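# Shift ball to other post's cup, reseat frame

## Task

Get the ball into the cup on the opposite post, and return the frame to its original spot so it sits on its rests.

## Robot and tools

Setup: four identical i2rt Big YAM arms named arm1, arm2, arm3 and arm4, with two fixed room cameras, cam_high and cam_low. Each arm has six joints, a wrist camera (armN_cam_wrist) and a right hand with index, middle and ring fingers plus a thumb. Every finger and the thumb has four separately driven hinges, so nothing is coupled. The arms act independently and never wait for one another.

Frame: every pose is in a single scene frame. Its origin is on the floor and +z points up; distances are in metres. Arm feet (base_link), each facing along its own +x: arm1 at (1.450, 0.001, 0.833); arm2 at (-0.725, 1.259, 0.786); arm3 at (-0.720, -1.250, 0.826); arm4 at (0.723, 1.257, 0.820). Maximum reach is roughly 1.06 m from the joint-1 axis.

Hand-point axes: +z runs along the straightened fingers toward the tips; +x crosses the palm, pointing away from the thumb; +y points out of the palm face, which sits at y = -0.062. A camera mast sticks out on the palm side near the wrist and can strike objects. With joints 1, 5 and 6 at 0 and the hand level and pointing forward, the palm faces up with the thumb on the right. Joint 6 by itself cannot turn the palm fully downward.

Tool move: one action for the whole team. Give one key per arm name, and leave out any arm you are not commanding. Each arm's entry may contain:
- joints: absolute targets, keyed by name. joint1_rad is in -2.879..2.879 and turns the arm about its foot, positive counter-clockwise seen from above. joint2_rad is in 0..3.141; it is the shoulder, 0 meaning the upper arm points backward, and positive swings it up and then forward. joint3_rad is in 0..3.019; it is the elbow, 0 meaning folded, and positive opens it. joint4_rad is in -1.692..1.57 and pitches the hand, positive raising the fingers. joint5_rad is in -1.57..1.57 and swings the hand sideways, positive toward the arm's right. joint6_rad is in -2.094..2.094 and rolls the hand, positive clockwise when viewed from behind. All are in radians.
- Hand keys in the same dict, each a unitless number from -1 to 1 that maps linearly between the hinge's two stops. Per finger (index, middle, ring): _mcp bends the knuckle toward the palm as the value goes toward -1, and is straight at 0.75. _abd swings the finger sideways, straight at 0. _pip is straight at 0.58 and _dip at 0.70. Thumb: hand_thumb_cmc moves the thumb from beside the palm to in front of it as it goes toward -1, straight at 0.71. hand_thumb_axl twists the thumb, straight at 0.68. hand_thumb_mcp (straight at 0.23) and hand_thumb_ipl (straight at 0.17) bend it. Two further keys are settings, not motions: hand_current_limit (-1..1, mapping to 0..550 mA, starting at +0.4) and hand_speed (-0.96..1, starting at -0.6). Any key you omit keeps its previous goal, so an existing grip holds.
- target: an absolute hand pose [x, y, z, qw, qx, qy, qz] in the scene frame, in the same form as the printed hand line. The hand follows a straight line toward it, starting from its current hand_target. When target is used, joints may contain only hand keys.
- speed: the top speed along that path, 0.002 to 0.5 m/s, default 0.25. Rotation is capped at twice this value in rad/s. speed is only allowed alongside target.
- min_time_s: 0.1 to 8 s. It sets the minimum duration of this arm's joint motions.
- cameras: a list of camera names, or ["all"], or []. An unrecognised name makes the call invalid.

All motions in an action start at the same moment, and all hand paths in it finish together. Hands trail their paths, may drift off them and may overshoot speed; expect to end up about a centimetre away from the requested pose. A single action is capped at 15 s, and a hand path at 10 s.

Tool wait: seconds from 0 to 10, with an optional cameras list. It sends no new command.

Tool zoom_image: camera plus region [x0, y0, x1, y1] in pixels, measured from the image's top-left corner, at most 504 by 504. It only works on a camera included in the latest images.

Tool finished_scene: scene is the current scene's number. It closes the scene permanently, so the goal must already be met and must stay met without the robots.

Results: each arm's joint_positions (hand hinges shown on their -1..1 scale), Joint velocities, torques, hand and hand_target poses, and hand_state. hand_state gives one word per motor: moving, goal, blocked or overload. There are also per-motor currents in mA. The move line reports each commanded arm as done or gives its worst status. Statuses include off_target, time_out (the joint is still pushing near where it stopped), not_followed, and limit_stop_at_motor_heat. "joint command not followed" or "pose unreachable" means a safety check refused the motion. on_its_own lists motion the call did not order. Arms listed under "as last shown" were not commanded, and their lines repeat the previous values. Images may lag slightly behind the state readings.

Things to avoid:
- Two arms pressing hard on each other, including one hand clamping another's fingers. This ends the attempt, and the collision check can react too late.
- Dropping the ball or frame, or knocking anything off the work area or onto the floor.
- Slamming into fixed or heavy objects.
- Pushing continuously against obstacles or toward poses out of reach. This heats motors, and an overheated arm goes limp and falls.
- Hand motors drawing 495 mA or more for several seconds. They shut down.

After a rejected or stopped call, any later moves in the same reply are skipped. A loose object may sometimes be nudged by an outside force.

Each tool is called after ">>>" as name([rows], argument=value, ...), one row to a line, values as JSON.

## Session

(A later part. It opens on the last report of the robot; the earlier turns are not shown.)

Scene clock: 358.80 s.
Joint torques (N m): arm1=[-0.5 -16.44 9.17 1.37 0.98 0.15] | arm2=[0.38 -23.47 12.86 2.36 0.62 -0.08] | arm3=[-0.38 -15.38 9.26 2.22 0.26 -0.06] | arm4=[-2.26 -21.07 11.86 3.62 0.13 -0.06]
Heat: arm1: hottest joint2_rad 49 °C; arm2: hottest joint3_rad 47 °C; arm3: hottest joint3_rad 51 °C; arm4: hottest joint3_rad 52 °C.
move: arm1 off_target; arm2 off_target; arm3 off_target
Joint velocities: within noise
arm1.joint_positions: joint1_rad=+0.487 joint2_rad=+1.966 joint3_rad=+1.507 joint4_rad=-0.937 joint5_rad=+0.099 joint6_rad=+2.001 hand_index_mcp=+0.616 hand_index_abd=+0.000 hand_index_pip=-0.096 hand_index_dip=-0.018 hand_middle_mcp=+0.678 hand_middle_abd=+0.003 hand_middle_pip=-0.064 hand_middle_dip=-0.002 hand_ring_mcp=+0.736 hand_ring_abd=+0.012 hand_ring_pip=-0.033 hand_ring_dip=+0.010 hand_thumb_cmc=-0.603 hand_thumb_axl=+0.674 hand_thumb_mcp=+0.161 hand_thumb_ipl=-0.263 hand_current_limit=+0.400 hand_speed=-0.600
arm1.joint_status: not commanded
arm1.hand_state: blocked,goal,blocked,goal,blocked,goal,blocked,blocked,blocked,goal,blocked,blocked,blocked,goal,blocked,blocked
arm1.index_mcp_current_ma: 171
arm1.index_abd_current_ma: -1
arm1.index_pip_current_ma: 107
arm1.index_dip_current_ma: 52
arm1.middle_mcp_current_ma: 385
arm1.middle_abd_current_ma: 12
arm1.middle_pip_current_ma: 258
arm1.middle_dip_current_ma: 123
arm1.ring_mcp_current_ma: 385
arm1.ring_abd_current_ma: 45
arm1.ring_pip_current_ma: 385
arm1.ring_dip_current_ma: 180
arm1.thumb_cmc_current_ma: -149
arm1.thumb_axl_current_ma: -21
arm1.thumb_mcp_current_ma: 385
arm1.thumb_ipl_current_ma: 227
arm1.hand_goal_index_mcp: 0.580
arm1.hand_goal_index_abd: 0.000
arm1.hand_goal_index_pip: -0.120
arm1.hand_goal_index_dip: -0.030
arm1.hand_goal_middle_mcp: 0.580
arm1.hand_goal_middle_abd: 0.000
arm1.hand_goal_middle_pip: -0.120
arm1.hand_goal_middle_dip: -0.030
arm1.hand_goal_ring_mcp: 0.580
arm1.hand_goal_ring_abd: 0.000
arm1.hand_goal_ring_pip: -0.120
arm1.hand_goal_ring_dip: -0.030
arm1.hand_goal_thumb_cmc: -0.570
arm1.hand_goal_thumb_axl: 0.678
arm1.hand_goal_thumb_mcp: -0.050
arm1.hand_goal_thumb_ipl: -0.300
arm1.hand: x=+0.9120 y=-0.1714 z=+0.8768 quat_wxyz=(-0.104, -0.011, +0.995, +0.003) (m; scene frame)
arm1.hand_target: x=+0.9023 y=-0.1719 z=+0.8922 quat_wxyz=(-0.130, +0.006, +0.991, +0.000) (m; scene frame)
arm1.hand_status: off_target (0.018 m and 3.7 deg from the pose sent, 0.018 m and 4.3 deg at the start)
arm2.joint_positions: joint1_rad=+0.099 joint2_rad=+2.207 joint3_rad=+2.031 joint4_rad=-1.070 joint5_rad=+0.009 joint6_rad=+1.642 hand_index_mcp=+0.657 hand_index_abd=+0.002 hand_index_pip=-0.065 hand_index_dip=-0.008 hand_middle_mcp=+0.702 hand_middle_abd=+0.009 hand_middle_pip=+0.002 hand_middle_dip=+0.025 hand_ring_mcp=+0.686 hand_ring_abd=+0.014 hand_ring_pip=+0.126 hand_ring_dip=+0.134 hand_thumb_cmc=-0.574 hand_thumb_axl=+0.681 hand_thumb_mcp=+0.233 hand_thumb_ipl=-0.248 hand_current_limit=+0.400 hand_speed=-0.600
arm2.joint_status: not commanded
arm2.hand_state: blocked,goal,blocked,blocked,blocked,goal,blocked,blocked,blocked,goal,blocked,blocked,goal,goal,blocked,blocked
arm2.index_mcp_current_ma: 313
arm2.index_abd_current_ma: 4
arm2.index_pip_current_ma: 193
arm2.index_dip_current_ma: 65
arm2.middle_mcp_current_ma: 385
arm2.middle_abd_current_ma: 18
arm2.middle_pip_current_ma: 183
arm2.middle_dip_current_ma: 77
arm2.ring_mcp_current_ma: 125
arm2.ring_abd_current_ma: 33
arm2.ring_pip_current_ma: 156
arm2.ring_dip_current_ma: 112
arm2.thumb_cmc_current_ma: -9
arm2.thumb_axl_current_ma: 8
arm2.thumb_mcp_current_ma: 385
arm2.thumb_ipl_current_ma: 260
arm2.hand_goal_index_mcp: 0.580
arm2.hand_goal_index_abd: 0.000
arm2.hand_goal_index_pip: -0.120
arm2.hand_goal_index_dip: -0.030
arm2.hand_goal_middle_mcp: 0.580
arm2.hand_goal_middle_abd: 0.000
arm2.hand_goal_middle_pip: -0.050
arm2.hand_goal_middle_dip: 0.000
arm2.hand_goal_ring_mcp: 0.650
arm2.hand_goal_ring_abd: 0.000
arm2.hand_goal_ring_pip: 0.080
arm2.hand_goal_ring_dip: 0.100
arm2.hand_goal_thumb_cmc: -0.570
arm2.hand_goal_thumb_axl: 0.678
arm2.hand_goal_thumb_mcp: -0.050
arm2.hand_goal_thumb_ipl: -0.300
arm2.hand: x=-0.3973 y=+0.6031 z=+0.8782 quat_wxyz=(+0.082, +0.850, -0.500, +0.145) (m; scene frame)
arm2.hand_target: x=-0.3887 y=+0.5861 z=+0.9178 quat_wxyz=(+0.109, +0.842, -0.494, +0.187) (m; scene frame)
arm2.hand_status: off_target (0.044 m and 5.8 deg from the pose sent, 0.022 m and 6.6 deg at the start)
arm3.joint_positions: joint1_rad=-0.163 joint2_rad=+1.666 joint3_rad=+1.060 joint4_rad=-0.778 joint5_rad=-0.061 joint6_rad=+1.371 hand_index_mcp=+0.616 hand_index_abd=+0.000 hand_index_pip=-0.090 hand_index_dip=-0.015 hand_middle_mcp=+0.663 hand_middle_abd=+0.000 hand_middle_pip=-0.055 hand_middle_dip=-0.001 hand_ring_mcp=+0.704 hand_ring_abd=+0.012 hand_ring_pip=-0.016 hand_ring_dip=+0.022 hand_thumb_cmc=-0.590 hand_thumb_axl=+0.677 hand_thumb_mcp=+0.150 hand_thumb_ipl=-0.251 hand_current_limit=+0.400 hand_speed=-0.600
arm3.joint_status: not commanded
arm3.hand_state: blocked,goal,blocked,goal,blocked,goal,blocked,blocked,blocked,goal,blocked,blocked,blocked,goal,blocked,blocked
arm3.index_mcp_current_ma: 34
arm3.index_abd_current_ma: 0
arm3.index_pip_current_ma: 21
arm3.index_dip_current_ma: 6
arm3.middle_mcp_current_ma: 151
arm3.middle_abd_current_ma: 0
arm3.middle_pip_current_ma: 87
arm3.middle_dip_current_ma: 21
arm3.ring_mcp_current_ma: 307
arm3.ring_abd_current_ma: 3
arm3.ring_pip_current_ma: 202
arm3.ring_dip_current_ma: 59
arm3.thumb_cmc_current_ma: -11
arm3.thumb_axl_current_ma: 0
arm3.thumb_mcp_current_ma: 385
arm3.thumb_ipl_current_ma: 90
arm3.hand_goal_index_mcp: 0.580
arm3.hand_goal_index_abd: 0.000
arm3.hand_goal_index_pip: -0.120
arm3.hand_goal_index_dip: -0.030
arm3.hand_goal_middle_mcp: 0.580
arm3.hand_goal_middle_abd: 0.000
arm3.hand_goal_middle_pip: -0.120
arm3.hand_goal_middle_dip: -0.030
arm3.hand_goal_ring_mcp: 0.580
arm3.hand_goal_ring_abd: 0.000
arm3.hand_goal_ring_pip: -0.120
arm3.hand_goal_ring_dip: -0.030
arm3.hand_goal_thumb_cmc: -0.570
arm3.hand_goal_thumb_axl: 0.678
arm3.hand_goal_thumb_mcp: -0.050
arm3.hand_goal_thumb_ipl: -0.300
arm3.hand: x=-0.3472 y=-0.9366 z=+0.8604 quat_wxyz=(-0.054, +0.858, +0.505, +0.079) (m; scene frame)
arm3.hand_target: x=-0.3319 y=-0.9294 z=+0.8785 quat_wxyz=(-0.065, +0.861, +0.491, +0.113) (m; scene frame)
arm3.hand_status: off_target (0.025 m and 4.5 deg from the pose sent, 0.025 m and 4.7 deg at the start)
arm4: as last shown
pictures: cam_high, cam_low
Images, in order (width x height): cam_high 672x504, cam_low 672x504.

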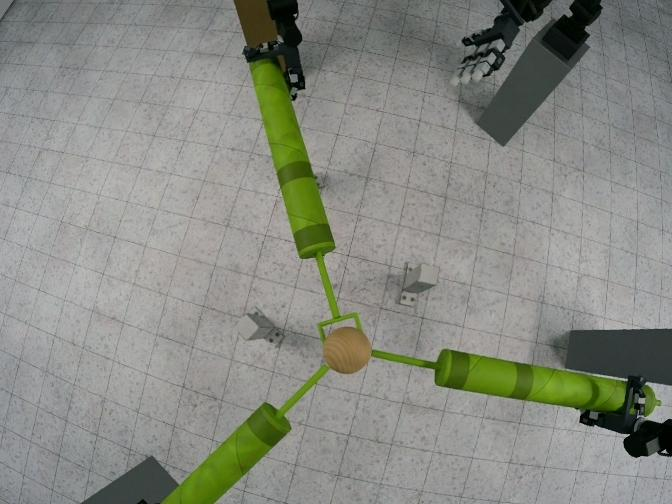

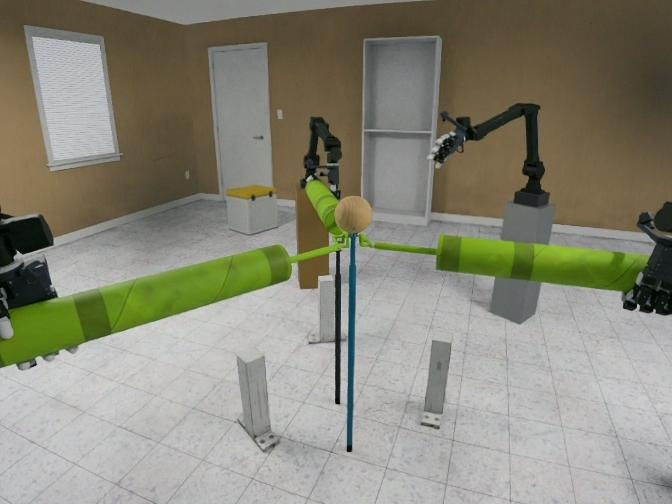

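>>> move(arm1={"target":[0.902,-0.172,0.87,-0.1305,0.006,0.9914,0.0008],"speed":0.04}, arm2={"target":[-0.3875,0.584,0.894,0.1093,0.8424,-0.4933,0.1867],"speed":0.04}, arm3={"target":[-0.3315,-0.929,0.857,-0.0646,0.8615,0.4904,0.1134],"speed":0.04}, cameras=["cam_high","cam_low"])

>>> zoom_image(camera="cam_high", region=[290, 300, 390, 400])

>>> zoom_image(camera="cam_low", region=[310, 190, 400, 280])

Scene clock: 362.23 s.
Joint torques (N m): arm1=[-0.73 -16.79 8.9 1.43 0.94 0.14] | arm2=[0.44 -23.41 12.56 2.22 0.59 -0.08] | arm3=[-0.44 -16.03 8.75 2.25 0.27 -0.08] | arm4=[-2.32 -21.07 11.86 3.54 0.14 -0.06]
Heat: arm1: hottest joint2_rad 49 °C; arm2: hottest joint3_rad 47 °C; arm3: hottest joint3_rad 51 °C; arm4: hottest joint3_rad 52 °C.
move: arm1 off_target; arm2 off_target; arm3 off_target
Joint velocities: within noise
arm1.joint_positions: joint1_rad=+0.487 joint2_rad=+1.992 joint3_rad=+1.484 joint4_rad=-0.886 joint5_rad=+0.101 joint6_rad=+2.001 hand_index_mcp=+0.615 hand_index_abd=+0.000 hand_index_pip=-0.096 hand_index_dip=-0.018 hand_middle_mcp=+0.678 hand_middle_abd=+0.003 hand_middle_pip=-0.064 hand_middle_dip=-0.002 hand_ring_mcp=+0.737 hand_ring_abd=+0.012 hand_ring_pip=-0.032 hand_ring_dip=+0.010 hand_thumb_cmc=-0.605 hand_thumb_axl=+0.674 hand_thumb_mcp=+0.161 hand_thumb_ipl=-0.263 hand_current_limit=+0.400 hand_speed=-0.600
arm1.joint_status: not commanded
arm1.hand_state: blocked,goal,blocked,goal,blocked,goal,blocked,blocked,blocked,goal,blocked,blocked,blocked,goal,blocked,blocked
arm1.index_mcp_current_ma: 167
arm1.index_abd_current_ma: -1
arm1.index_pip_current_ma: 104
arm1.index_dip_current_ma: 51
arm1.middle_mcp_current_ma: 385
arm1.middle_abd_current_ma: 12
arm1.middle_pip_current_ma: 258
arm1.middle_dip_current_ma: 123
arm1.ring_mcp_current_ma: 385
arm1.ring_abd_current_ma: 45
arm1.ring_pip_current_ma: 385
arm1.ring_dip_current_ma: 182
arm1.thumb_cmc_current_ma: -162
arm1.thumb_axl_current_ma: -22
arm1.thumb_mcp_current_ma: 385
arm1.thumb_ipl_current_ma: 227
arm1.hand_goal_index_mcp: 0.580
arm1.hand_goal_index_abd: 0.000
arm1.hand_goal_index_pip: -0.120
arm1.hand_goal_index_dip: -0.030
arm1.hand_goal_middle_mcp: 0.580
arm1.hand_goal_middle_abd: 0.000
arm1.hand_goal_middle_pip: -0.120
arm1.hand_goal_middle_dip: -0.030
arm1.hand_goal_ring_mcp: 0.580
arm1.hand_goal_ring_abd: 0.000
arm1.hand_goal_ring_pip: -0.120
arm1.hand_goal_ring_dip: -0.030
arm1.hand_goal_thumb_cmc: -0.570
arm1.hand_goal_thumb_axl: 0.678
arm1.hand_goal_thumb_mcp: -0.050
arm1.hand_goal_thumb_ipl: -0.300
arm1.hand: x=+0.9116 y=-0.1714 z=+0.8549 quat_wxyz=(-0.105, -0.011, +0.994, +0.003) (m; scene frame)
arm1.hand_target: x=+0.9023 y=-0.1719 z=+0.8700 quat_wxyz=(-0.130, +0.006, +0.991, +0.000) (m; scene frame)
arm1.hand_status: off_target (0.018 m and 3.5 deg from the pose sent, 0.012 m and 3.7 deg at the start)
arm2.joint_positions: joint1_rad=+0.099 joint2_rad=+2.218 joint3_rad=+1.990 joint4_rad=-1.013 joint5_rad=+0.010 joint6_rad=+1.642 hand_index_mcp=+0.656 hand_index_abd=+0.002 hand_index_pip=-0.066 hand_index_dip=-0.009 hand_middle_mcp=+0.702 hand_middle_abd=+0.009 hand_middle_pip=+0.002 hand_middle_dip=+0.025 hand_ring_mcp=+0.686 hand_ring_abd=+0.015 hand_ring_pip=+0.128 hand_ring_dip=+0.137 hand_thumb_cmc=-0.578 hand_thumb_axl=+0.680 hand_thumb_mcp=+0.235 hand_thumb_ipl=-0.248 hand_current_limit=+0.400 hand_speed=-0.600
arm2.joint_status: not commanded
arm2.hand_state: blocked,goal,blocked,blocked,blocked,goal,blocked,blocked,blocked,goal,blocked,blocked,goal,goal,blocked,blocked
arm2.index_mcp_current_ma: 305
arm2.index_abd_current_ma: 4
arm2.index_pip_current_ma: 188
arm2.index_dip_current_ma: 62
arm2.middle_mcp_current_ma: 385
arm2.middle_abd_current_ma: 18
arm2.middle_pip_current_ma: 183
arm2.middle_dip_current_ma: 77
arm2.ring_mcp_current_ma: 125
arm2.ring_abd_current_ma: 35
arm2.ring_pip_current_ma: 165
arm2.ring_dip_current_ma: 120
arm2.thumb_cmc_current_ma: -21
arm2.thumb_axl_current_ma: 3
arm2.thumb_mcp_current_ma: 385
arm2.thumb_ipl_current_ma: 260
arm2.hand_goal_index_mcp: 0.580
arm2.hand_goal_index_abd: 0.000
arm2.hand_goal_index_pip: -0.120
arm2.hand_goal_index_dip: -0.030
arm2.hand_goal_middle_mcp: 0.580
arm2.hand_goal_middle_abd: 0.000
arm2.hand_goal_middle_pip: -0.050
arm2.hand_goal_middle_dip: 0.000
arm2.hand_goal_ring_mcp: 0.650
arm2.hand_goal_ring_abd: 0.000
arm2.hand_goal_ring_pip: 0.080
arm2.hand_goal_ring_dip: 0.100
arm2.hand_goal_thumb_cmc: -0.570
arm2.hand_goal_thumb_axl: 0.678
arm2.hand_goal_thumb_mcp: -0.050
arm2.hand_goal_thumb_ipl: -0.300
arm2.hand: x=-0.3973 y=+0.6026 z=+0.8562 quat_wxyz=(+0.083, +0.849, -0.500, +0.147) (m; scene frame)
arm2.hand_target: x=-0.3885 y=+0.5859 z=+0.8946 quat_wxyz=(+0.109, +0.842, -0.494, +0.186) (m; scene frame)
arm2.hand_status: off_target (0.043 m and 5.5 deg from the pose sent, 0.027 m and 5.8 deg at the start)
arm3.joint_positions: joint1_rad=-0.163 joint2_rad=+1.700 joint3_rad=+1.037 joint4_rad=-0.721 joint5_rad=-0.061 joint6_rad=+1.370 hand_index_mcp=+0.616 hand_index_abd=+0.000 hand_index_pip=-0.091 hand_index_dip=-0.015 hand_middle_mcp=+0.663 hand_middle_abd=+0.000 hand_middle_pip=-0.055 hand_middle_dip=-0.001 hand_ring_mcp=+0.704 hand_ring_abd=+0.012 hand_ring_pip=-0.015 hand_ring_dip=+0.022 hand_thumb_cmc=-0.591 hand_thumb_axl=+0.677 hand_thumb_mcp=+0.150 hand_thumb_ipl=-0.251 hand_current_limit=+0.400 hand_speed=-0.600
arm3.joint_status: not commanded
arm3.hand_state: blocked,goal,blocked,goal,blocked,goal,blocked,blocked,blocked,goal,blocked,blocked,blocked,goal,blocked,blocked
arm3.index_mcp_current_ma: 34
arm3.index_abd_current_ma: 0
arm3.index_pip_current_ma: 21
arm3.index_dip_current_ma: 6
arm3.middle_mcp_current_ma: 151
arm3.middle_abd_current_ma: 0
arm3.middle_pip_current_ma: 87
arm3.middle_dip_current_ma: 21
arm3.ring_mcp_current_ma: 307
arm3.ring_abd_current_ma: 3
arm3.ring_pip_current_ma: 203
arm3.ring_dip_current_ma: 59
arm3.thumb_cmc_current_ma: -12
arm3.thumb_axl_current_ma: 0
arm3.thumb_mcp_current_ma: 385
arm3.thumb_ipl_current_ma: 90
arm3.hand_goal_index_mcp: 0.580
arm3.hand_goal_index_abd: 0.000
arm3.hand_goal_index_pip: -0.120
arm3.hand_goal_index_dip: -0.030
arm3.hand_goal_middle_mcp: 0.580
arm3.hand_goal_middle_abd: 0.000
arm3.hand_goal_middle_pip: -0.120
arm3.hand_goal_middle_dip: -0.030
arm3.hand_goal_ring_mcp: 0.580
arm3.hand_goal_ring_abd: 0.000
arm3.hand_goal_ring_pip: -0.120
arm3.hand_goal_ring_dip: -0.030
arm3.hand_goal_thumb_cmc: -0.570
arm3.hand_goal_thumb_axl: 0.678
arm3.hand_goal_thumb_mcp: -0.050
arm3.hand_goal_thumb_ipl: -0.300
arm3.hand: x=-0.3471 y=-0.9370 z=+0.8393 quat_wxyz=(-0.054, +0.858, +0.505, +0.079) (m; scene frame)
arm3.hand_target: x=-0.3320 y=-0.9295 z=+0.8574 quat_wxyz=(-0.065, +0.862, +0.491, +0.113) (m; scene frame)
arm3.hand_status: off_target (0.025 m and 4.5 deg from the pose sent, 0.018 m and 4.5 deg at the start)
arm4: as last shown
pictures: cam_high, cam_low
Images, in order (width x height): cam_high 672x504, cam_low 672x504.

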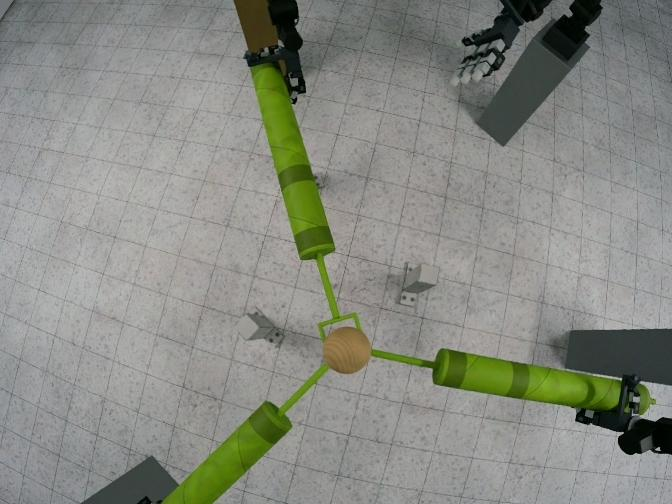

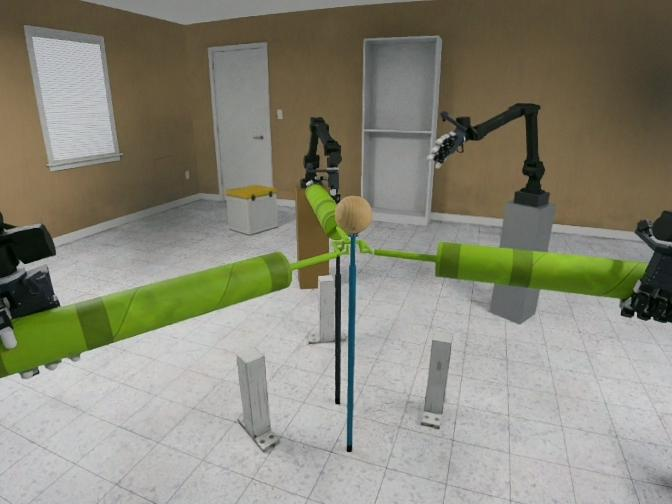

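Scaled by 5.040 from the camera's 672x504 image, which has a finer 960x720 frame.

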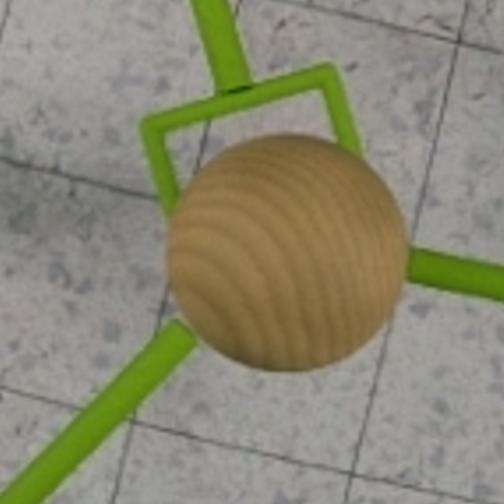

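Scaled by 5.600 from the camera's 672x504 image, which has a finer 960x720 frame.

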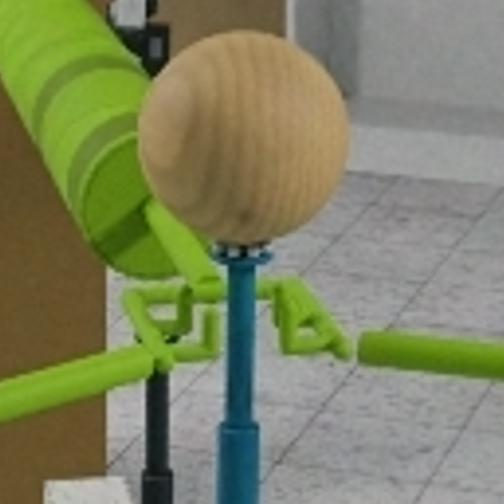

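>>> move(arm1={"target":[0.872,-0.120,0.87,-0.1305,0.006,0.9914,0.0008],"speed":0.05}, arm2={"target":[-0.4175,0.636,0.891,0.1093,0.8424,-0.4933,0.1867],"speed":0.05}, arm3={"target":[-0.3615,-0.877,0.857,-0.0646,0.8615,0.4904,0.1134],"speed":0.05}, cameras=["cam_high","cam_low"])

>>> zoom_image(camera="cam_high", region=[280, 280, 380, 380])

>>> zoom_image(camera="cam_low", region=[310, 190, 400, 280])

Scene clock: 366.17 s.
Joint torques (N m): arm1=[-0.79 -16.26 10.74 0.75 0.61 0.2] | arm2=[0.67 -24 11.06 1.5 0.55 0.11] | arm3=[0.97 -16.26 11.21 0.83 0.6 0.21] | arm4=[-2.26 -21.13 11.85 3.59 0.13 -0.06]
Heat: arm1: hottest joint2_rad 49 °C; arm2: hottest joint3_rad 47 °C; arm3: hottest joint3_rad 51 °C; arm4: hottest joint3_rad 53 °C.
move: arm1 off_target; arm2 off_target; arm3 off_target
Joint velocities: within noise
arm1.joint_positions: joint1_rad=+0.393 joint2_rad=+2.000 joint3_rad=+1.483 joint4_rad=-0.865 joint5_rad=+0.087 joint6_rad=+1.897 hand_index_mcp=+0.612 hand_index_abd=+0.000 hand_index_pip=-0.099 hand_index_dip=-0.019 hand_middle_mcp=+0.678 hand_middle_abd=+0.002 hand_middle_pip=-0.064 hand_middle_dip=-0.002 hand_ring_mcp=+0.740 hand_ring_abd=+0.012 hand_ring_pip=-0.029 hand_ring_dip=+0.013 hand_thumb_cmc=-0.613 hand_thumb_axl=+0.673 hand_thumb_mcp=+0.161 hand_thumb_ipl=-0.263 hand_current_limit=+0.400 hand_speed=-0.600
arm1.joint_status: not commanded
arm1.hand_state: blocked,goal,blocked,goal,blocked,goal,blocked,blocked,blocked,goal,blocked,blocked,blocked,goal,blocked,blocked
arm1.index_mcp_current_ma: 152
arm1.index_abd_current_ma: -1
arm1.index_pip_current_ma: 91
arm1.index_dip_current_ma: 46
arm1.middle_mcp_current_ma: 385
arm1.middle_abd_current_ma: 6
arm1.middle_pip_current_ma: 258
arm1.middle_dip_current_ma: 123
arm1.ring_mcp_current_ma: 385
arm1.ring_abd_current_ma: 43
arm1.ring_pip_current_ma: 385
arm1.ring_dip_current_ma: 195
arm1.thumb_cmc_current_ma: -197
arm1.thumb_axl_current_ma: -26
arm1.thumb_mcp_current_ma: 385
arm1.thumb_ipl_current_ma: 227
arm1.hand_goal_index_mcp: 0.580
arm1.hand_goal_index_abd: 0.000
arm1.hand_goal_index_pip: -0.120
arm1.hand_goal_index_dip: -0.030
arm1.hand_goal_middle_mcp: 0.580
arm1.hand_goal_middle_abd: 0.000
arm1.hand_goal_middle_pip: -0.120
arm1.hand_goal_middle_dip: -0.030
arm1.hand_goal_ring_mcp: 0.580
arm1.hand_goal_ring_abd: 0.000
arm1.hand_goal_ring_pip: -0.120
arm1.hand_goal_ring_dip: -0.030
arm1.hand_goal_thumb_cmc: -0.570
arm1.hand_goal_thumb_axl: 0.678
arm1.hand_goal_thumb_mcp: -0.050
arm1.hand_goal_thumb_ipl: -0.300
arm1.hand: x=+0.8862 y=-0.1213 z=+0.8508 quat_wxyz=(-0.108, -0.016, +0.994, +0.004) (m; scene frame)
arm1.hand_target: x=+0.8726 y=-0.1198 z=+0.8701 quat_wxyz=(-0.131, +0.006, +0.991, +0.000) (m; scene frame)
arm1.hand_status: off_target (0.024 m and 3.7 deg from the pose sent, 0.067 m and 3.5 deg at the start)
arm2.joint_positions: joint1_rad=+0.100 joint2_rad=+2.082 joint3_rad=+1.714 joint4_rad=-0.872 joint5_rad=+0.012 joint6_rad=+1.629 hand_index_mcp=+0.655 hand_index_abd=+0.002 hand_index_pip=-0.067 hand_index_dip=-0.009 hand_middle_mcp=+0.702 hand_middle_abd=-0.003 hand_middle_pip=+0.002 hand_middle_dip=+0.026 hand_ring_mcp=+0.685 hand_ring_abd=+0.006 hand_ring_pip=+0.127 hand_ring_dip=+0.133 hand_thumb_cmc=-0.577 hand_thumb_axl=+0.679 hand_thumb_mcp=+0.235 hand_thumb_ipl=-0.248 hand_current_limit=+0.400 hand_speed=-0.600
arm2.joint_status: not commanded
arm2.hand_state: blocked,goal,blocked,blocked,blocked,goal,blocked,blocked,blocked,goal,blocked,blocked,goal,goal,blocked,blocked
arm2.index_mcp_current_ma: 303
arm2.index_abd_current_ma: 2
arm2.index_pip_current_ma: 187
arm2.index_dip_current_ma: 62
arm2.middle_mcp_current_ma: 385
arm2.middle_abd_current_ma: -6
arm2.middle_pip_current_ma: 183
arm2.middle_dip_current_ma: 80
arm2.ring_mcp_current_ma: 119
arm2.ring_abd_current_ma: 11
arm2.ring_pip_current_ma: 162
arm2.ring_dip_current_ma: 107
arm2.thumb_cmc_current_ma: -18
arm2.thumb_axl_current_ma: 2
arm2.thumb_mcp_current_ma: 385
arm2.thumb_ipl_current_ma: 260
arm2.hand_goal_index_mcp: 0.580
arm2.hand_goal_index_abd: 0.000
arm2.hand_goal_index_pip: -0.120
arm2.hand_goal_index_dip: -0.030
arm2.hand_goal_middle_mcp: 0.580
arm2.hand_goal_middle_abd: 0.000
arm2.hand_goal_middle_pip: -0.050
arm2.hand_goal_middle_dip: 0.000
arm2.hand_goal_ring_mcp: 0.650
arm2.hand_goal_ring_abd: 0.000
arm2.hand_goal_ring_pip: 0.080
arm2.hand_goal_ring_dip: 0.100
arm2.hand_goal_thumb_cmc: -0.570
arm2.hand_goal_thumb_axl: 0.678
arm2.hand_goal_thumb_mcp: -0.050
arm2.hand_goal_thumb_ipl: -0.300
arm2.hand: x=-0.4262 y=+0.6461 z=+0.8413 quat_wxyz=(+0.085, +0.853, -0.494, +0.147) (m; scene frame)
arm2.hand_target: x=-0.4184 y=+0.6371 z=+0.8905 quat_wxyz=(+0.109, +0.842, -0.493, +0.187) (m; scene frame)
arm2.hand_status: off_target (0.052 m and 5.5 deg from the pose sent, 0.052 m and 5.5 deg at the start)
arm3.joint_positions: joint1_rad=-0.066 joint2_rad=+1.740 joint3_rad=+1.077 joint4_rad=-0.704 joint5_rad=-0.039 joint6_rad=+1.453 hand_index_mcp=+0.614 hand_index_abd=+0.000 hand_index_pip=-0.097 hand_index_dip=-0.019 hand_middle_mcp=+0.663 hand_middle_abd=-0.001 hand_middle_pip=-0.055 hand_middle_dip=-0.001 hand_ring_mcp=+0.704 hand_ring_abd=+0.006 hand_ring_pip=-0.011 hand_ring_dip=+0.029 hand_thumb_cmc=-0.601 hand_thumb_axl=+0.676 hand_thumb_mcp=+0.150 hand_thumb_ipl=-0.250 hand_current_limit=+0.400 hand_speed=-0.600
arm3.joint_status: not commanded
arm3.hand_state: blocked,goal,blocked,goal,blocked,goal,blocked,blocked,blocked,goal,blocked,blocked,blocked,goal,blocked,blocked
arm3.index_mcp_current_ma: 30
arm3.index_abd_current_ma: 0
arm3.index_pip_current_ma: 14
arm3.index_dip_current_ma: 4
arm3.middle_mcp_current_ma: 151
arm3.middle_abd_current_ma: 0
arm3.middle_pip_current_ma: 87
arm3.middle_dip_current_ma: 21
arm3.ring_mcp_current_ma: 307
arm3.ring_abd_current_ma: 1
arm3.ring_pip_current_ma: 218
arm3.ring_dip_current_ma: 75
arm3.thumb_cmc_current_ma: -24
arm3.thumb_axl_current_ma: 0
arm3.thumb_mcp_current_ma: 385
arm3.thumb_ipl_current_ma: 93
arm3.hand_goal_index_mcp: 0.580
arm3.hand_goal_index_abd: 0.000
arm3.hand_goal_index_pip: -0.120
arm3.hand_goal_index_dip: -0.030
arm3.hand_goal_middle_mcp: 0.580
arm3.hand_goal_middle_abd: 0.000
arm3.hand_goal_middle_pip: -0.120
arm3.hand_goal_middle_dip: -0.030
arm3.hand_goal_ring_mcp: 0.580
arm3.hand_goal_ring_abd: 0.000
arm3.hand_goal_ring_pip: -0.120
arm3.hand_goal_ring_dip: -0.030
arm3.hand_goal_thumb_cmc: -0.570
arm3.hand_goal_thumb_axl: 0.678
arm3.hand_goal_thumb_mcp: -0.050
arm3.hand_goal_thumb_ipl: -0.300
arm3.hand: x=-0.3704 y=-0.8948 z=+0.8346 quat_wxyz=(-0.054, +0.854, +0.511, +0.086) (m; scene frame)
arm3.hand_target: x=-0.3621 y=-0.8775 z=+0.8571 quat_wxyz=(-0.066, +0.861, +0.491, +0.113) (m; scene frame)
arm3.hand_status: off_target (0.030 m and 4.2 deg from the pose sent, 0.064 m and 4.5 deg at the start)
arm4: as last shown
pictures: cam_high, cam_low
Images, in order (width x height): cam_high 672x504, cam_low 672x504.

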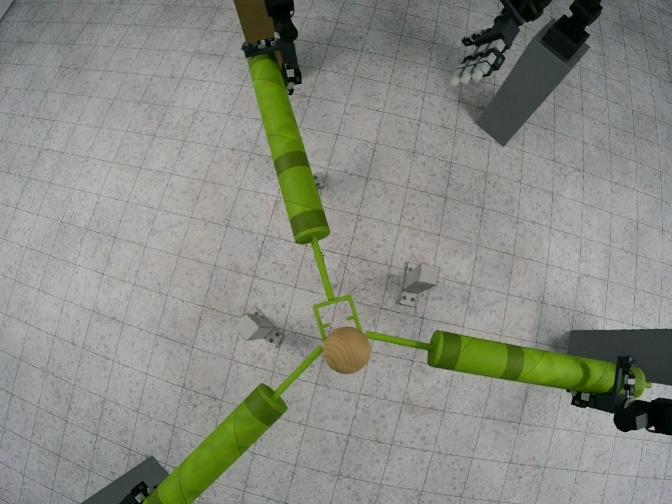

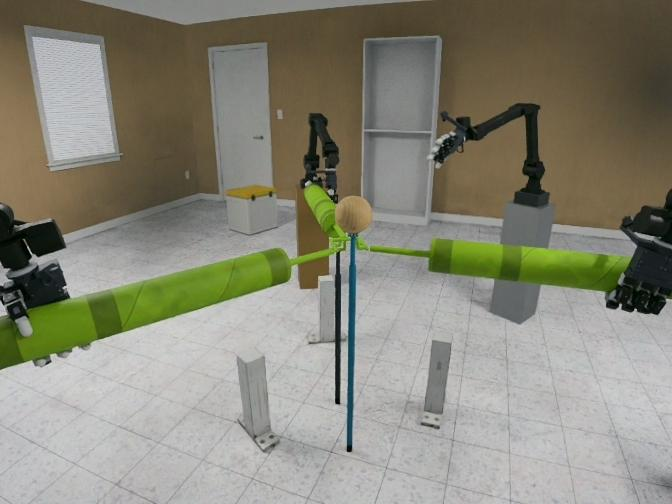

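Scaled by 5.040 from the camera's 672x504 image, which has a finer 960x720 frame.

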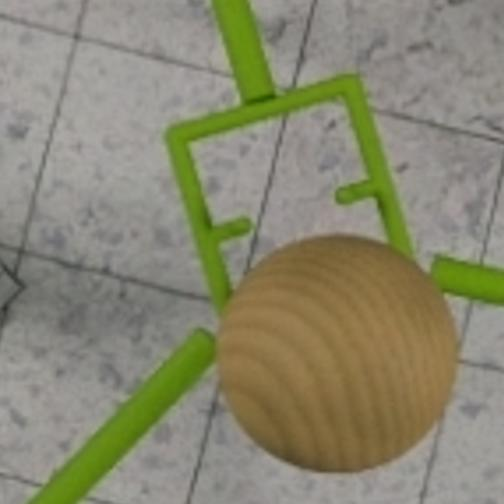

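Scaled by 5.600 from the camera's 672x504 image, which has a finer 960x720 frame.

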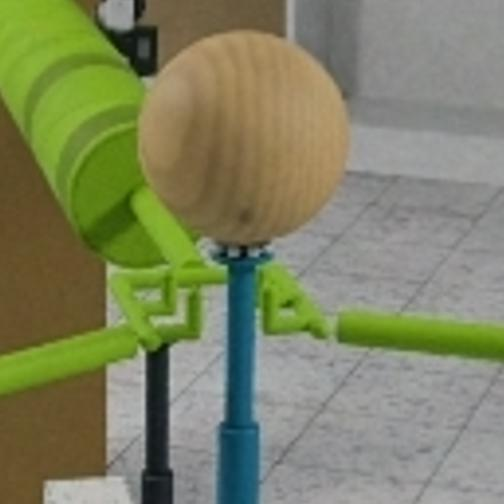

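>>> move(arm1={"target":[0.798,0.031,0.878,-0.1305,0.006,0.9914,0.0008],"speed":0.09}, arm2={"target":[-0.4915,0.788,0.880,0.1093,0.8424,-0.4933,0.1867],"speed":0.09}, arm3={"target":[-0.435,-0.725,0.866,-0.0646,0.8615,0.4904,0.1134],"speed":0.09}, cameras=["cam_low"])

>>> move(arm1={"target":[0.724,0.183,0.88,-0.1305,0.006,0.9914,0.0008],"speed":0.09}, arm2={"target":[-0.565,0.940,0.865,0.1093,0.8424,-0.4933,0.1867],"speed":0.09}, arm3={"target":[-0.508,-0.574,0.87,-0.0646,0.8615,0.4904,0.1134],"speed":0.09}, cameras=["cam_high","cam_low"])

Scene clock: 372.43 s.
Joint torques (N m): arm1=[-0.26 -17.55 12.56 0.24 0.02 0.28] | arm2=[0.56 -16.79 10.32 1.55 0.71 0.21] | arm3=[1.38 -19.96 12.97 0.16 1.4 0.22] | arm4=[-2.2 -21.01 11.85 3.59 0.14 -0.05]
Heat: arm1: hottest joint2_rad 48 °C; arm2: hottest joint3_rad 46 °C; arm3: hottest joint3_rad 51 °C; arm4: hottest joint3_rad 53 °C.
move: arm1 off_target; arm2 off_target; arm3 off_target
Joint velocities: within noise
arm1.joint_positions: joint1_rad=+0.119 joint2_rad=+2.079 joint3_rad=+1.622 joint4_rad=-0.910 joint5_rad=+0.037 joint6_rad=+1.630 hand_index_mcp=+0.608 hand_index_abd=+0.000 hand_index_pip=-0.099 hand_index_dip=-0.013 hand_middle_mcp=+0.677 hand_middle_abd=-0.004 hand_middle_pip=-0.064 hand_middle_dip=-0.002 hand_ring_mcp=+0.740 hand_ring_abd=+0.001 hand_ring_pip=-0.029 hand_ring_dip=+0.014 hand_thumb_cmc=-0.614 hand_thumb_axl=+0.673 hand_thumb_mcp=+0.162 hand_thumb_ipl=-0.263 hand_current_limit=+0.400 hand_speed=-0.600
arm1.joint_status: not commanded
arm1.hand_state: blocked,goal,blocked,goal,blocked,goal,blocked,blocked,blocked,goal,blocked,blocked,blocked,goal,blocked,blocked
arm1.index_mcp_current_ma: 133
arm1.index_abd_current_ma: -1
arm1.index_pip_current_ma: 91
arm1.index_dip_current_ma: 74
arm1.middle_mcp_current_ma: 385
arm1.middle_abd_current_ma: -13
arm1.middle_pip_current_ma: 258
arm1.middle_dip_current_ma: 125
arm1.ring_mcp_current_ma: 385
arm1.ring_abd_current_ma: 4
arm1.ring_pip_current_ma: 385
arm1.ring_dip_current_ma: 198
arm1.thumb_cmc_current_ma: -204
arm1.thumb_axl_current_ma: -23
arm1.thumb_mcp_current_ma: 385
arm1.thumb_ipl_current_ma: 227
arm1.hand_goal_index_mcp: 0.580
arm1.hand_goal_index_abd: 0.000
arm1.hand_goal_index_pip: -0.120
arm1.hand_goal_index_dip: -0.030
arm1.hand_goal_middle_mcp: 0.580
arm1.hand_goal_middle_abd: 0.000
arm1.hand_goal_middle_pip: -0.120
arm1.hand_goal_middle_dip: -0.030
arm1.hand_goal_ring_mcp: 0.580
arm1.hand_goal_ring_abd: 0.000
arm1.hand_goal_ring_pip: -0.120
arm1.hand_goal_ring_dip: -0.030
arm1.hand_goal_thumb_cmc: -0.570
arm1.hand_goal_thumb_axl: 0.678
arm1.hand_goal_thumb_mcp: -0.050
arm1.hand_goal_thumb_ipl: -0.300
arm1.hand: x=+0.8145 y=+0.0327 z=+0.8522 quat_wxyz=(-0.106, -0.014, +0.994, +0.007) (m; scene frame)
arm1.hand_target: x=+0.7990 y=+0.0309 z=+0.8783 quat_wxyz=(-0.131, +0.005, +0.991, +0.000) (m; scene frame)
arm1.hand_status: off_target (0.031 m and 3.7 deg from the pose sent, 0.178 m and 3.7 deg at the start)
arm2.joint_positions: joint1_rad=+0.149 joint2_rad=+1.678 joint3_rad=+1.115 joint4_rad=-0.670 joint5_rad=+0.026 joint6_rad=+1.660 hand_index_mcp=+0.653 hand_index_abd=+0.002 hand_index_pip=-0.069 hand_index_dip=-0.012 hand_middle_mcp=+0.702 hand_middle_abd=-0.006 hand_middle_pip=+0.003 hand_middle_dip=+0.031 hand_ring_mcp=+0.685 hand_ring_abd=+0.008 hand_ring_pip=+0.133 hand_ring_dip=+0.140 hand_thumb_cmc=-0.590 hand_thumb_axl=+0.676 hand_thumb_mcp=+0.235 hand_thumb_ipl=-0.248 hand_current_limit=+0.400 hand_speed=-0.600
arm2.joint_status: not commanded
arm2.hand_state: blocked,goal,blocked,goal,blocked,goal,blocked,blocked,blocked,goal,blocked,blocked,goal,goal,blocked,blocked
arm2.index_mcp_current_ma: 293
arm2.index_abd_current_ma: 3
arm2.index_pip_current_ma: 175
arm2.index_dip_current_ma: 50
arm2.middle_mcp_current_ma: 385
arm2.middle_abd_current_ma: -12
arm2.middle_pip_current_ma: 183
arm2.middle_dip_current_ma: 98
arm2.ring_mcp_current_ma: 120
arm2.ring_abd_current_ma: 16
arm2.ring_pip_current_ma: 187
arm2.ring_dip_current_ma: 132
arm2.thumb_cmc_current_ma: -58
arm2.thumb_axl_current_ma: -4
arm2.thumb_mcp_current_ma: 385
arm2.thumb_ipl_current_ma: 260
arm2.hand_goal_index_mcp: 0.580
arm2.hand_goal_index_abd: 0.000
arm2.hand_goal_index_pip: -0.120
arm2.hand_goal_index_dip: -0.030
arm2.hand_goal_middle_mcp: 0.580
arm2.hand_goal_middle_abd: 0.000
arm2.hand_goal_middle_pip: -0.050
arm2.hand_goal_middle_dip: 0.000
arm2.hand_goal_ring_mcp: 0.650
arm2.hand_goal_ring_abd: 0.000
arm2.hand_goal_ring_pip: 0.080
arm2.hand_goal_ring_dip: 0.100
arm2.hand_goal_thumb_cmc: -0.570
arm2.hand_goal_thumb_axl: 0.678
arm2.hand_goal_thumb_mcp: -0.050
arm2.hand_goal_thumb_ipl: -0.300
arm2.hand: x=-0.4983 y=+0.7989 z=+0.8460 quat_wxyz=(+0.087, +0.856, -0.487, +0.150) (m; scene frame)
arm2.hand_target: x=-0.4921 y=+0.7886 z=+0.8797 quat_wxyz=(+0.109, +0.842, -0.493, +0.187) (m; scene frame)
arm2.hand_status: off_target (0.036 m and 5.2 deg from the pose sent, 0.161 m and 5.4 deg at the start)
arm3.joint_positions: joint1_rad=+0.195 joint2_rad=+1.952 joint3_rad=+1.415 joint4_rad=-0.828 joint5_rad=+0.011 joint6_rad=+1.702 hand_index_mcp=+0.614 hand_index_abd=+0.000 hand_index_pip=-0.099 hand_index_dip=-0.020 hand_middle_mcp=+0.663 hand_middle_abd=-0.001 hand_middle_pip=-0.055 hand_middle_dip=-0.001 hand_ring_mcp=+0.704 hand_ring_abd=-0.002 hand_ring_pip=-0.008 hand_ring_dip=+0.022 hand_thumb_cmc=-0.598 hand_thumb_axl=+0.677 hand_thumb_mcp=+0.150 hand_thumb_ipl=-0.246 hand_current_limit=+0.400 hand_speed=-0.600
arm3.joint_status: not commanded
arm3.hand_state: blocked,goal,blocked,goal,blocked,goal,blocked,blocked,blocked,goal,blocked,blocked,blocked,goal,blocked,blocked
arm3.index_mcp_current_ma: 30
arm3.index_abd_current_ma: 0
arm3.index_pip_current_ma: 11
arm3.index_dip_current_ma: 3
arm3.middle_mcp_current_ma: 151
arm3.middle_abd_current_ma: 0
arm3.middle_pip_current_ma: 87
arm3.middle_dip_current_ma: 21
arm3.ring_mcp_current_ma: 307
arm3.ring_abd_current_ma: 0
arm3.ring_pip_current_ma: 228
arm3.ring_dip_current_ma: 58
arm3.thumb_cmc_current_ma: -20
arm3.thumb_axl_current_ma: 0
arm3.thumb_mcp_current_ma: 385
arm3.thumb_ipl_current_ma: 105
arm3.hand_goal_index_mcp: 0.580
arm3.hand_goal_index_abd: 0.000
arm3.hand_goal_index_pip: -0.120
arm3.hand_goal_index_dip: -0.030
arm3.hand_goal_middle_mcp: 0.580
arm3.hand_goal_middle_abd: 0.000
arm3.hand_goal_middle_pip: -0.120
arm3.hand_goal_middle_dip: -0.030
arm3.hand_goal_ring_mcp: 0.580
arm3.hand_goal_ring_abd: 0.000
arm3.hand_goal_ring_pip: -0.120
arm3.hand_goal_ring_dip: -0.030
arm3.hand_goal_thumb_cmc: -0.570
arm3.hand_goal_thumb_axl: 0.678
arm3.hand_goal_thumb_mcp: -0.050
arm3.hand_goal_thumb_ipl: -0.300
arm3.hand: x=-0.4432 y=-0.7432 z=+0.8371 quat_wxyz=(-0.055, +0.852, +0.513, +0.085) (m; scene frame)
arm3.hand_target: x=-0.4356 y=-0.7261 z=+0.8662 quat_wxyz=(-0.066, +0.861, +0.491, +0.113) (m; scene frame)
arm3.hand_status: off_target (0.035 m and 4.5 deg from the pose sent, 0.184 m and 4.2 deg at the start)
arm4: as last shown
pictures: cam_low
Images, in order (width x height): cam_low 672x504.

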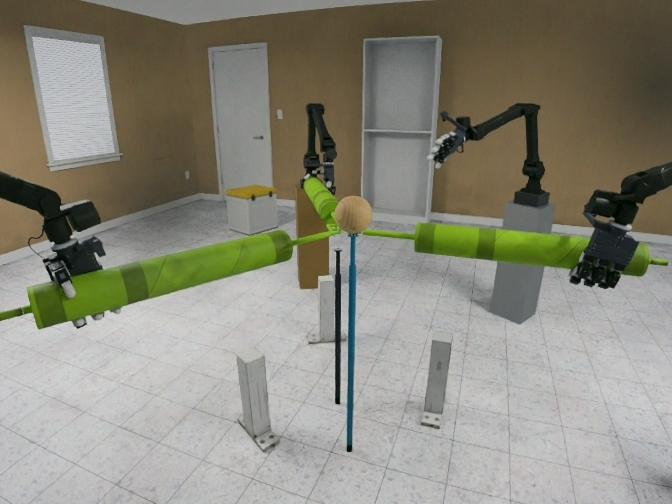

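Scene clock: 374.93 s.
Joint torques (N m): arm1=[0.26 -20.19 13.87 0.28 -0.27 0.3] | arm2=[0.62 -9.29 10.44 1.28 0.94 0.25] | arm3=[0.21 -24.53 14.94 -0.16 1.61 0.15] | arm4=[-2.26 -21.07 11.85 3.56 0.14 -0.05]
Heat: arm1: hottest joint2_rad 48 °C; arm2: hottest joint3_rad 46 °C; arm3: hottest joint3_rad 52 °C; arm4: hottest joint3_rad 53 °C.
move: arm1 off_target; arm2 off_target; arm3 off_target
Joint velocities: within noise
arm1.joint_positions: joint1_rad=-0.109 joint2_rad=+2.292 joint3_rad=+1.989 joint4_rad=-1.074 joint5_rad=-0.012 joint6_rad=+1.411 hand_index_mcp=+0.599 hand_index_abd=+0.000 hand_index_pip=-0.091 hand_index_dip=-0.003 hand_middle_mcp=+0.669 hand_middle_abd=-0.004 hand_middle_pip=-0.064 hand_middle_dip=+0.004 hand_ring_mcp=+0.730 hand_ring_abd=-0.003 hand_ring_pip=-0.029 hand_ring_dip=+0.013 hand_thumb_cmc=-0.605 hand_thumb_axl=+0.674 hand_thumb_mcp=+0.162 hand_thumb_ipl=-0.263 hand_current_limit=+0.400 hand_speed=-0.600
arm1.joint_status: not commanded
arm1.hand_state: goal,goal,blocked,blocked,blocked,goal,blocked,blocked,blocked,goal,blocked,blocked,blocked,goal,blocked,blocked
arm1.index_mcp_current_ma: 88
arm1.index_abd_current_ma: -1
arm1.index_pip_current_ma: 128
arm1.index_dip_current_ma: 122
arm1.middle_mcp_current_ma: 385
arm1.middle_abd_current_ma: -13
arm1.middle_pip_current_ma: 258
arm1.middle_dip_current_ma: 153
arm1.ring_mcp_current_ma: 385
arm1.ring_abd_current_ma: -12
arm1.ring_pip_current_ma: 385
arm1.ring_dip_current_ma: 198
arm1.thumb_cmc_current_ma: -161
arm1.thumb_axl_current_ma: -21
arm1.thumb_mcp_current_ma: 385
arm1.thumb_ipl_current_ma: 227
arm1.hand_goal_index_mcp: 0.580
arm1.hand_goal_index_abd: 0.000
arm1.hand_goal_index_pip: -0.120
arm1.hand_goal_index_dip: -0.030
arm1.hand_goal_middle_mcp: 0.580
arm1.hand_goal_middle_abd: 0.000
arm1.hand_goal_middle_pip: -0.120
arm1.hand_goal_middle_dip: -0.030
arm1.hand_goal_ring_mcp: 0.580
arm1.hand_goal_ring_abd: 0.000
arm1.hand_goal_ring_pip: -0.120
arm1.hand_goal_ring_dip: -0.030
arm1.hand_goal_thumb_cmc: -0.570
arm1.hand_goal_thumb_axl: 0.678
arm1.hand_goal_thumb_mcp: -0.050
arm1.hand_goal_thumb_ipl: -0.300
arm1.hand: x=+0.7417 y=+0.1836 z=+0.8471 quat_wxyz=(-0.101, -0.013, +0.995, +0.004) (m; scene frame)
arm1.hand_target: x=+0.7255 y=+0.1828 z=+0.8804 quat_wxyz=(-0.132, +0.005, +0.991, +0.000) (m; scene frame)
arm1.hand_status: off_target (0.037 m and 4.1 deg from the pose sent, 0.178 m and 3.7 deg at the start)
arm2.joint_positions: joint1_rad=+0.245 joint2_rad=+1.263 joint3_rad=+0.654 joint4_rad=-0.614 joint5_rad=+0.060 joint6_rad=+1.744 hand_index_mcp=+0.649 hand_index_abd=+0.003 hand_index_pip=-0.075 hand_index_dip=-0.015 hand_middle_mcp=+0.702 hand_middle_abd=-0.004 hand_middle_pip=+0.006 hand_middle_dip=+0.031 hand_ring_mcp=+0.689 hand_ring_abd=+0.014 hand_ring_pip=+0.143 hand_ring_dip=+0.146 hand_thumb_cmc=-0.608 hand_thumb_axl=+0.673 hand_thumb_mcp=+0.235 hand_thumb_ipl=-0.248 hand_current_limit=+0.400 hand_speed=-0.600
arm2.joint_status: not commanded
arm2.hand_state: blocked,goal,blocked,goal,blocked,goal,blocked,blocked,blocked,goal,blocked,blocked,blocked,goal,blocked,blocked
arm2.index_mcp_current_ma: 272
arm2.index_abd_current_ma: 5
arm2.index_pip_current_ma: 153
arm2.index_dip_current_ma: 43
arm2.middle_mcp_current_ma: 385
arm2.middle_abd_current_ma: -7
arm2.middle_pip_current_ma: 197
arm2.middle_dip_current_ma: 98
arm2.ring_mcp_current_ma: 139
arm2.ring_abd_current_ma: 32
arm2.ring_pip_current_ma: 225
arm2.ring_dip_current_ma: 159
arm2.thumb_cmc_current_ma: -129
arm2.thumb_axl_current_ma: -15
arm2.thumb_mcp_current_ma: 385
arm2.thumb_ipl_current_ma: 260
arm2.hand_goal_index_mcp: 0.580
arm2.hand_goal_index_abd: 0.000
arm2.hand_goal_index_pip: -0.120
arm2.hand_goal_index_dip: -0.030
arm2.hand_goal_middle_mcp: 0.580
arm2.hand_goal_middle_abd: 0.000
arm2.hand_goal_middle_pip: -0.050
arm2.hand_goal_middle_dip: 0.000
arm2.hand_goal_ring_mcp: 0.650
arm2.hand_goal_ring_abd: 0.000
arm2.hand_goal_ring_pip: 0.080
arm2.hand_goal_ring_dip: 0.100
arm2.hand_goal_thumb_cmc: -0.570
arm2.hand_goal_thumb_axl: 0.678
arm2.hand_goal_thumb_mcp: -0.050
arm2.hand_goal_thumb_ipl: -0.300
arm2.hand: x=-0.5715 y=+0.9502 z=+0.8428 quat_wxyz=(+0.091, +0.856, -0.484, +0.156) (m; scene frame)
arm2.hand_target: x=-0.5653 y=+0.9402 z=+0.8646 quat_wxyz=(+0.109, +0.842, -0.494, +0.187) (m; scene frame)
arm2.hand_status: off_target (0.025 m and 4.5 deg from the pose sent, 0.157 m and 5.2 deg at the start)
arm3.joint_positions: joint1_rad=+0.370 joint2_rad=+2.280 joint3_rad=+1.972 joint4_rad=-1.081 joint5_rad=+0.051 joint6_rad=+1.875 hand_index_mcp=+0.618 hand_index_abd=+0.000 hand_index_pip=-0.099 hand_index_dip=-0.020 hand_middle_mcp=+0.663 hand_middle_abd=+0.000 hand_middle_pip=-0.059 hand_middle_dip=-0.005 hand_ring_mcp=+0.704 hand_ring_abd=-0.001 hand_ring_pip=-0.018 hand_ring_dip=+0.004 hand_thumb_cmc=-0.584 hand_thumb_axl=+0.679 hand_thumb_mcp=+0.150 hand_thumb_ipl=-0.246 hand_current_limit=+0.400 hand_speed=-0.600
arm3.joint_status: not commanded
arm3.hand_state: blocked,goal,blocked,goal,blocked,goal,blocked,blocked,blocked,goal,blocked,blocked,goal,goal,blocked,blocked
arm3.index_mcp_current_ma: 37
arm3.index_abd_current_ma: 0
arm3.index_pip_current_ma: 12
arm3.index_dip_current_ma: 3
arm3.middle_mcp_current_ma: 151
arm3.middle_abd_current_ma: 0
arm3.middle_pip_current_ma: 78
arm3.middle_dip_current_ma: 16
arm3.ring_mcp_current_ma: 307
arm3.ring_abd_current_ma: 0
arm3.ring_pip_current_ma: 194
arm3.ring_dip_current_ma: 28
arm3.thumb_cmc_current_ma: -6
arm3.thumb_axl_current_ma: 0
arm3.thumb_mcp_current_ma: 385
arm3.thumb_ipl_current_ma: 107
arm3.hand_goal_index_mcp: 0.580
arm3.hand_goal_index_abd: 0.000
arm3.hand_goal_index_pip: -0.120
arm3.hand_goal_index_dip: -0.030
arm3.hand_goal_middle_mcp: 0.580
arm3.hand_goal_middle_abd: 0.000
arm3.hand_goal_middle_pip: -0.120
arm3.hand_goal_middle_dip: -0.030
arm3.hand_goal_ring_mcp: 0.580
arm3.hand_goal_ring_abd: 0.000
arm3.hand_goal_ring_pip: -0.120
arm3.hand_goal_ring_dip: -0.030
arm3.hand_goal_thumb_cmc: -0.570
arm3.hand_goal_thumb_axl: 0.678
arm3.hand_goal_thumb_mcp: -0.050
arm3.hand_goal_thumb_ipl: -0.300
arm3.hand: x=-0.5163 y=-0.5941 z=+0.8323 quat_wxyz=(-0.046, +0.853, +0.513, +0.080) (m; scene frame)
arm3.hand_target: x=-0.5085 y=-0.5760 z=+0.8704 quat_wxyz=(-0.066, +0.861, +0.491, +0.114) (m; scene frame)
arm3.hand_status: off_target (0.044 m and 5.2 deg from the pose sent, 0.184 m and 4.5 deg at the start)
arm4: as last shown
pictures: cam_high, cam_low
Images, in order (width x height): cam_high 672x504, cam_low 672x504.

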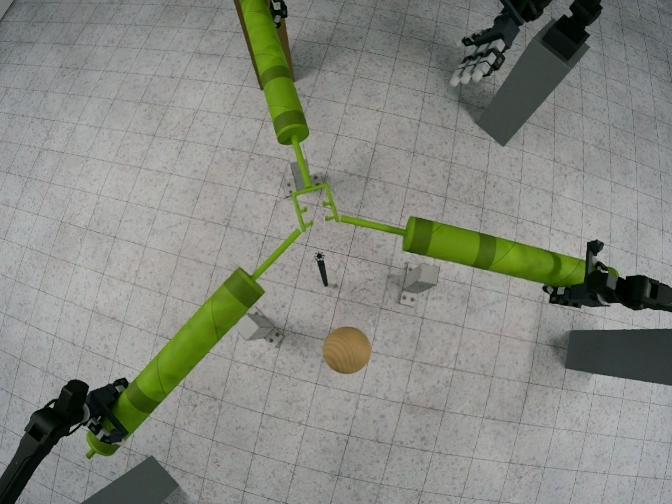

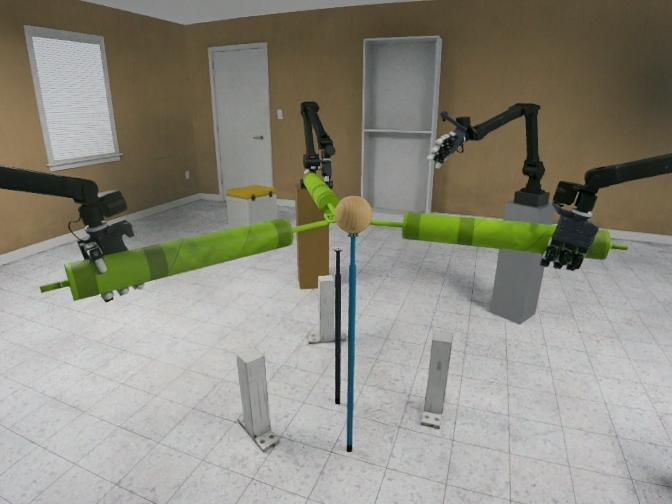

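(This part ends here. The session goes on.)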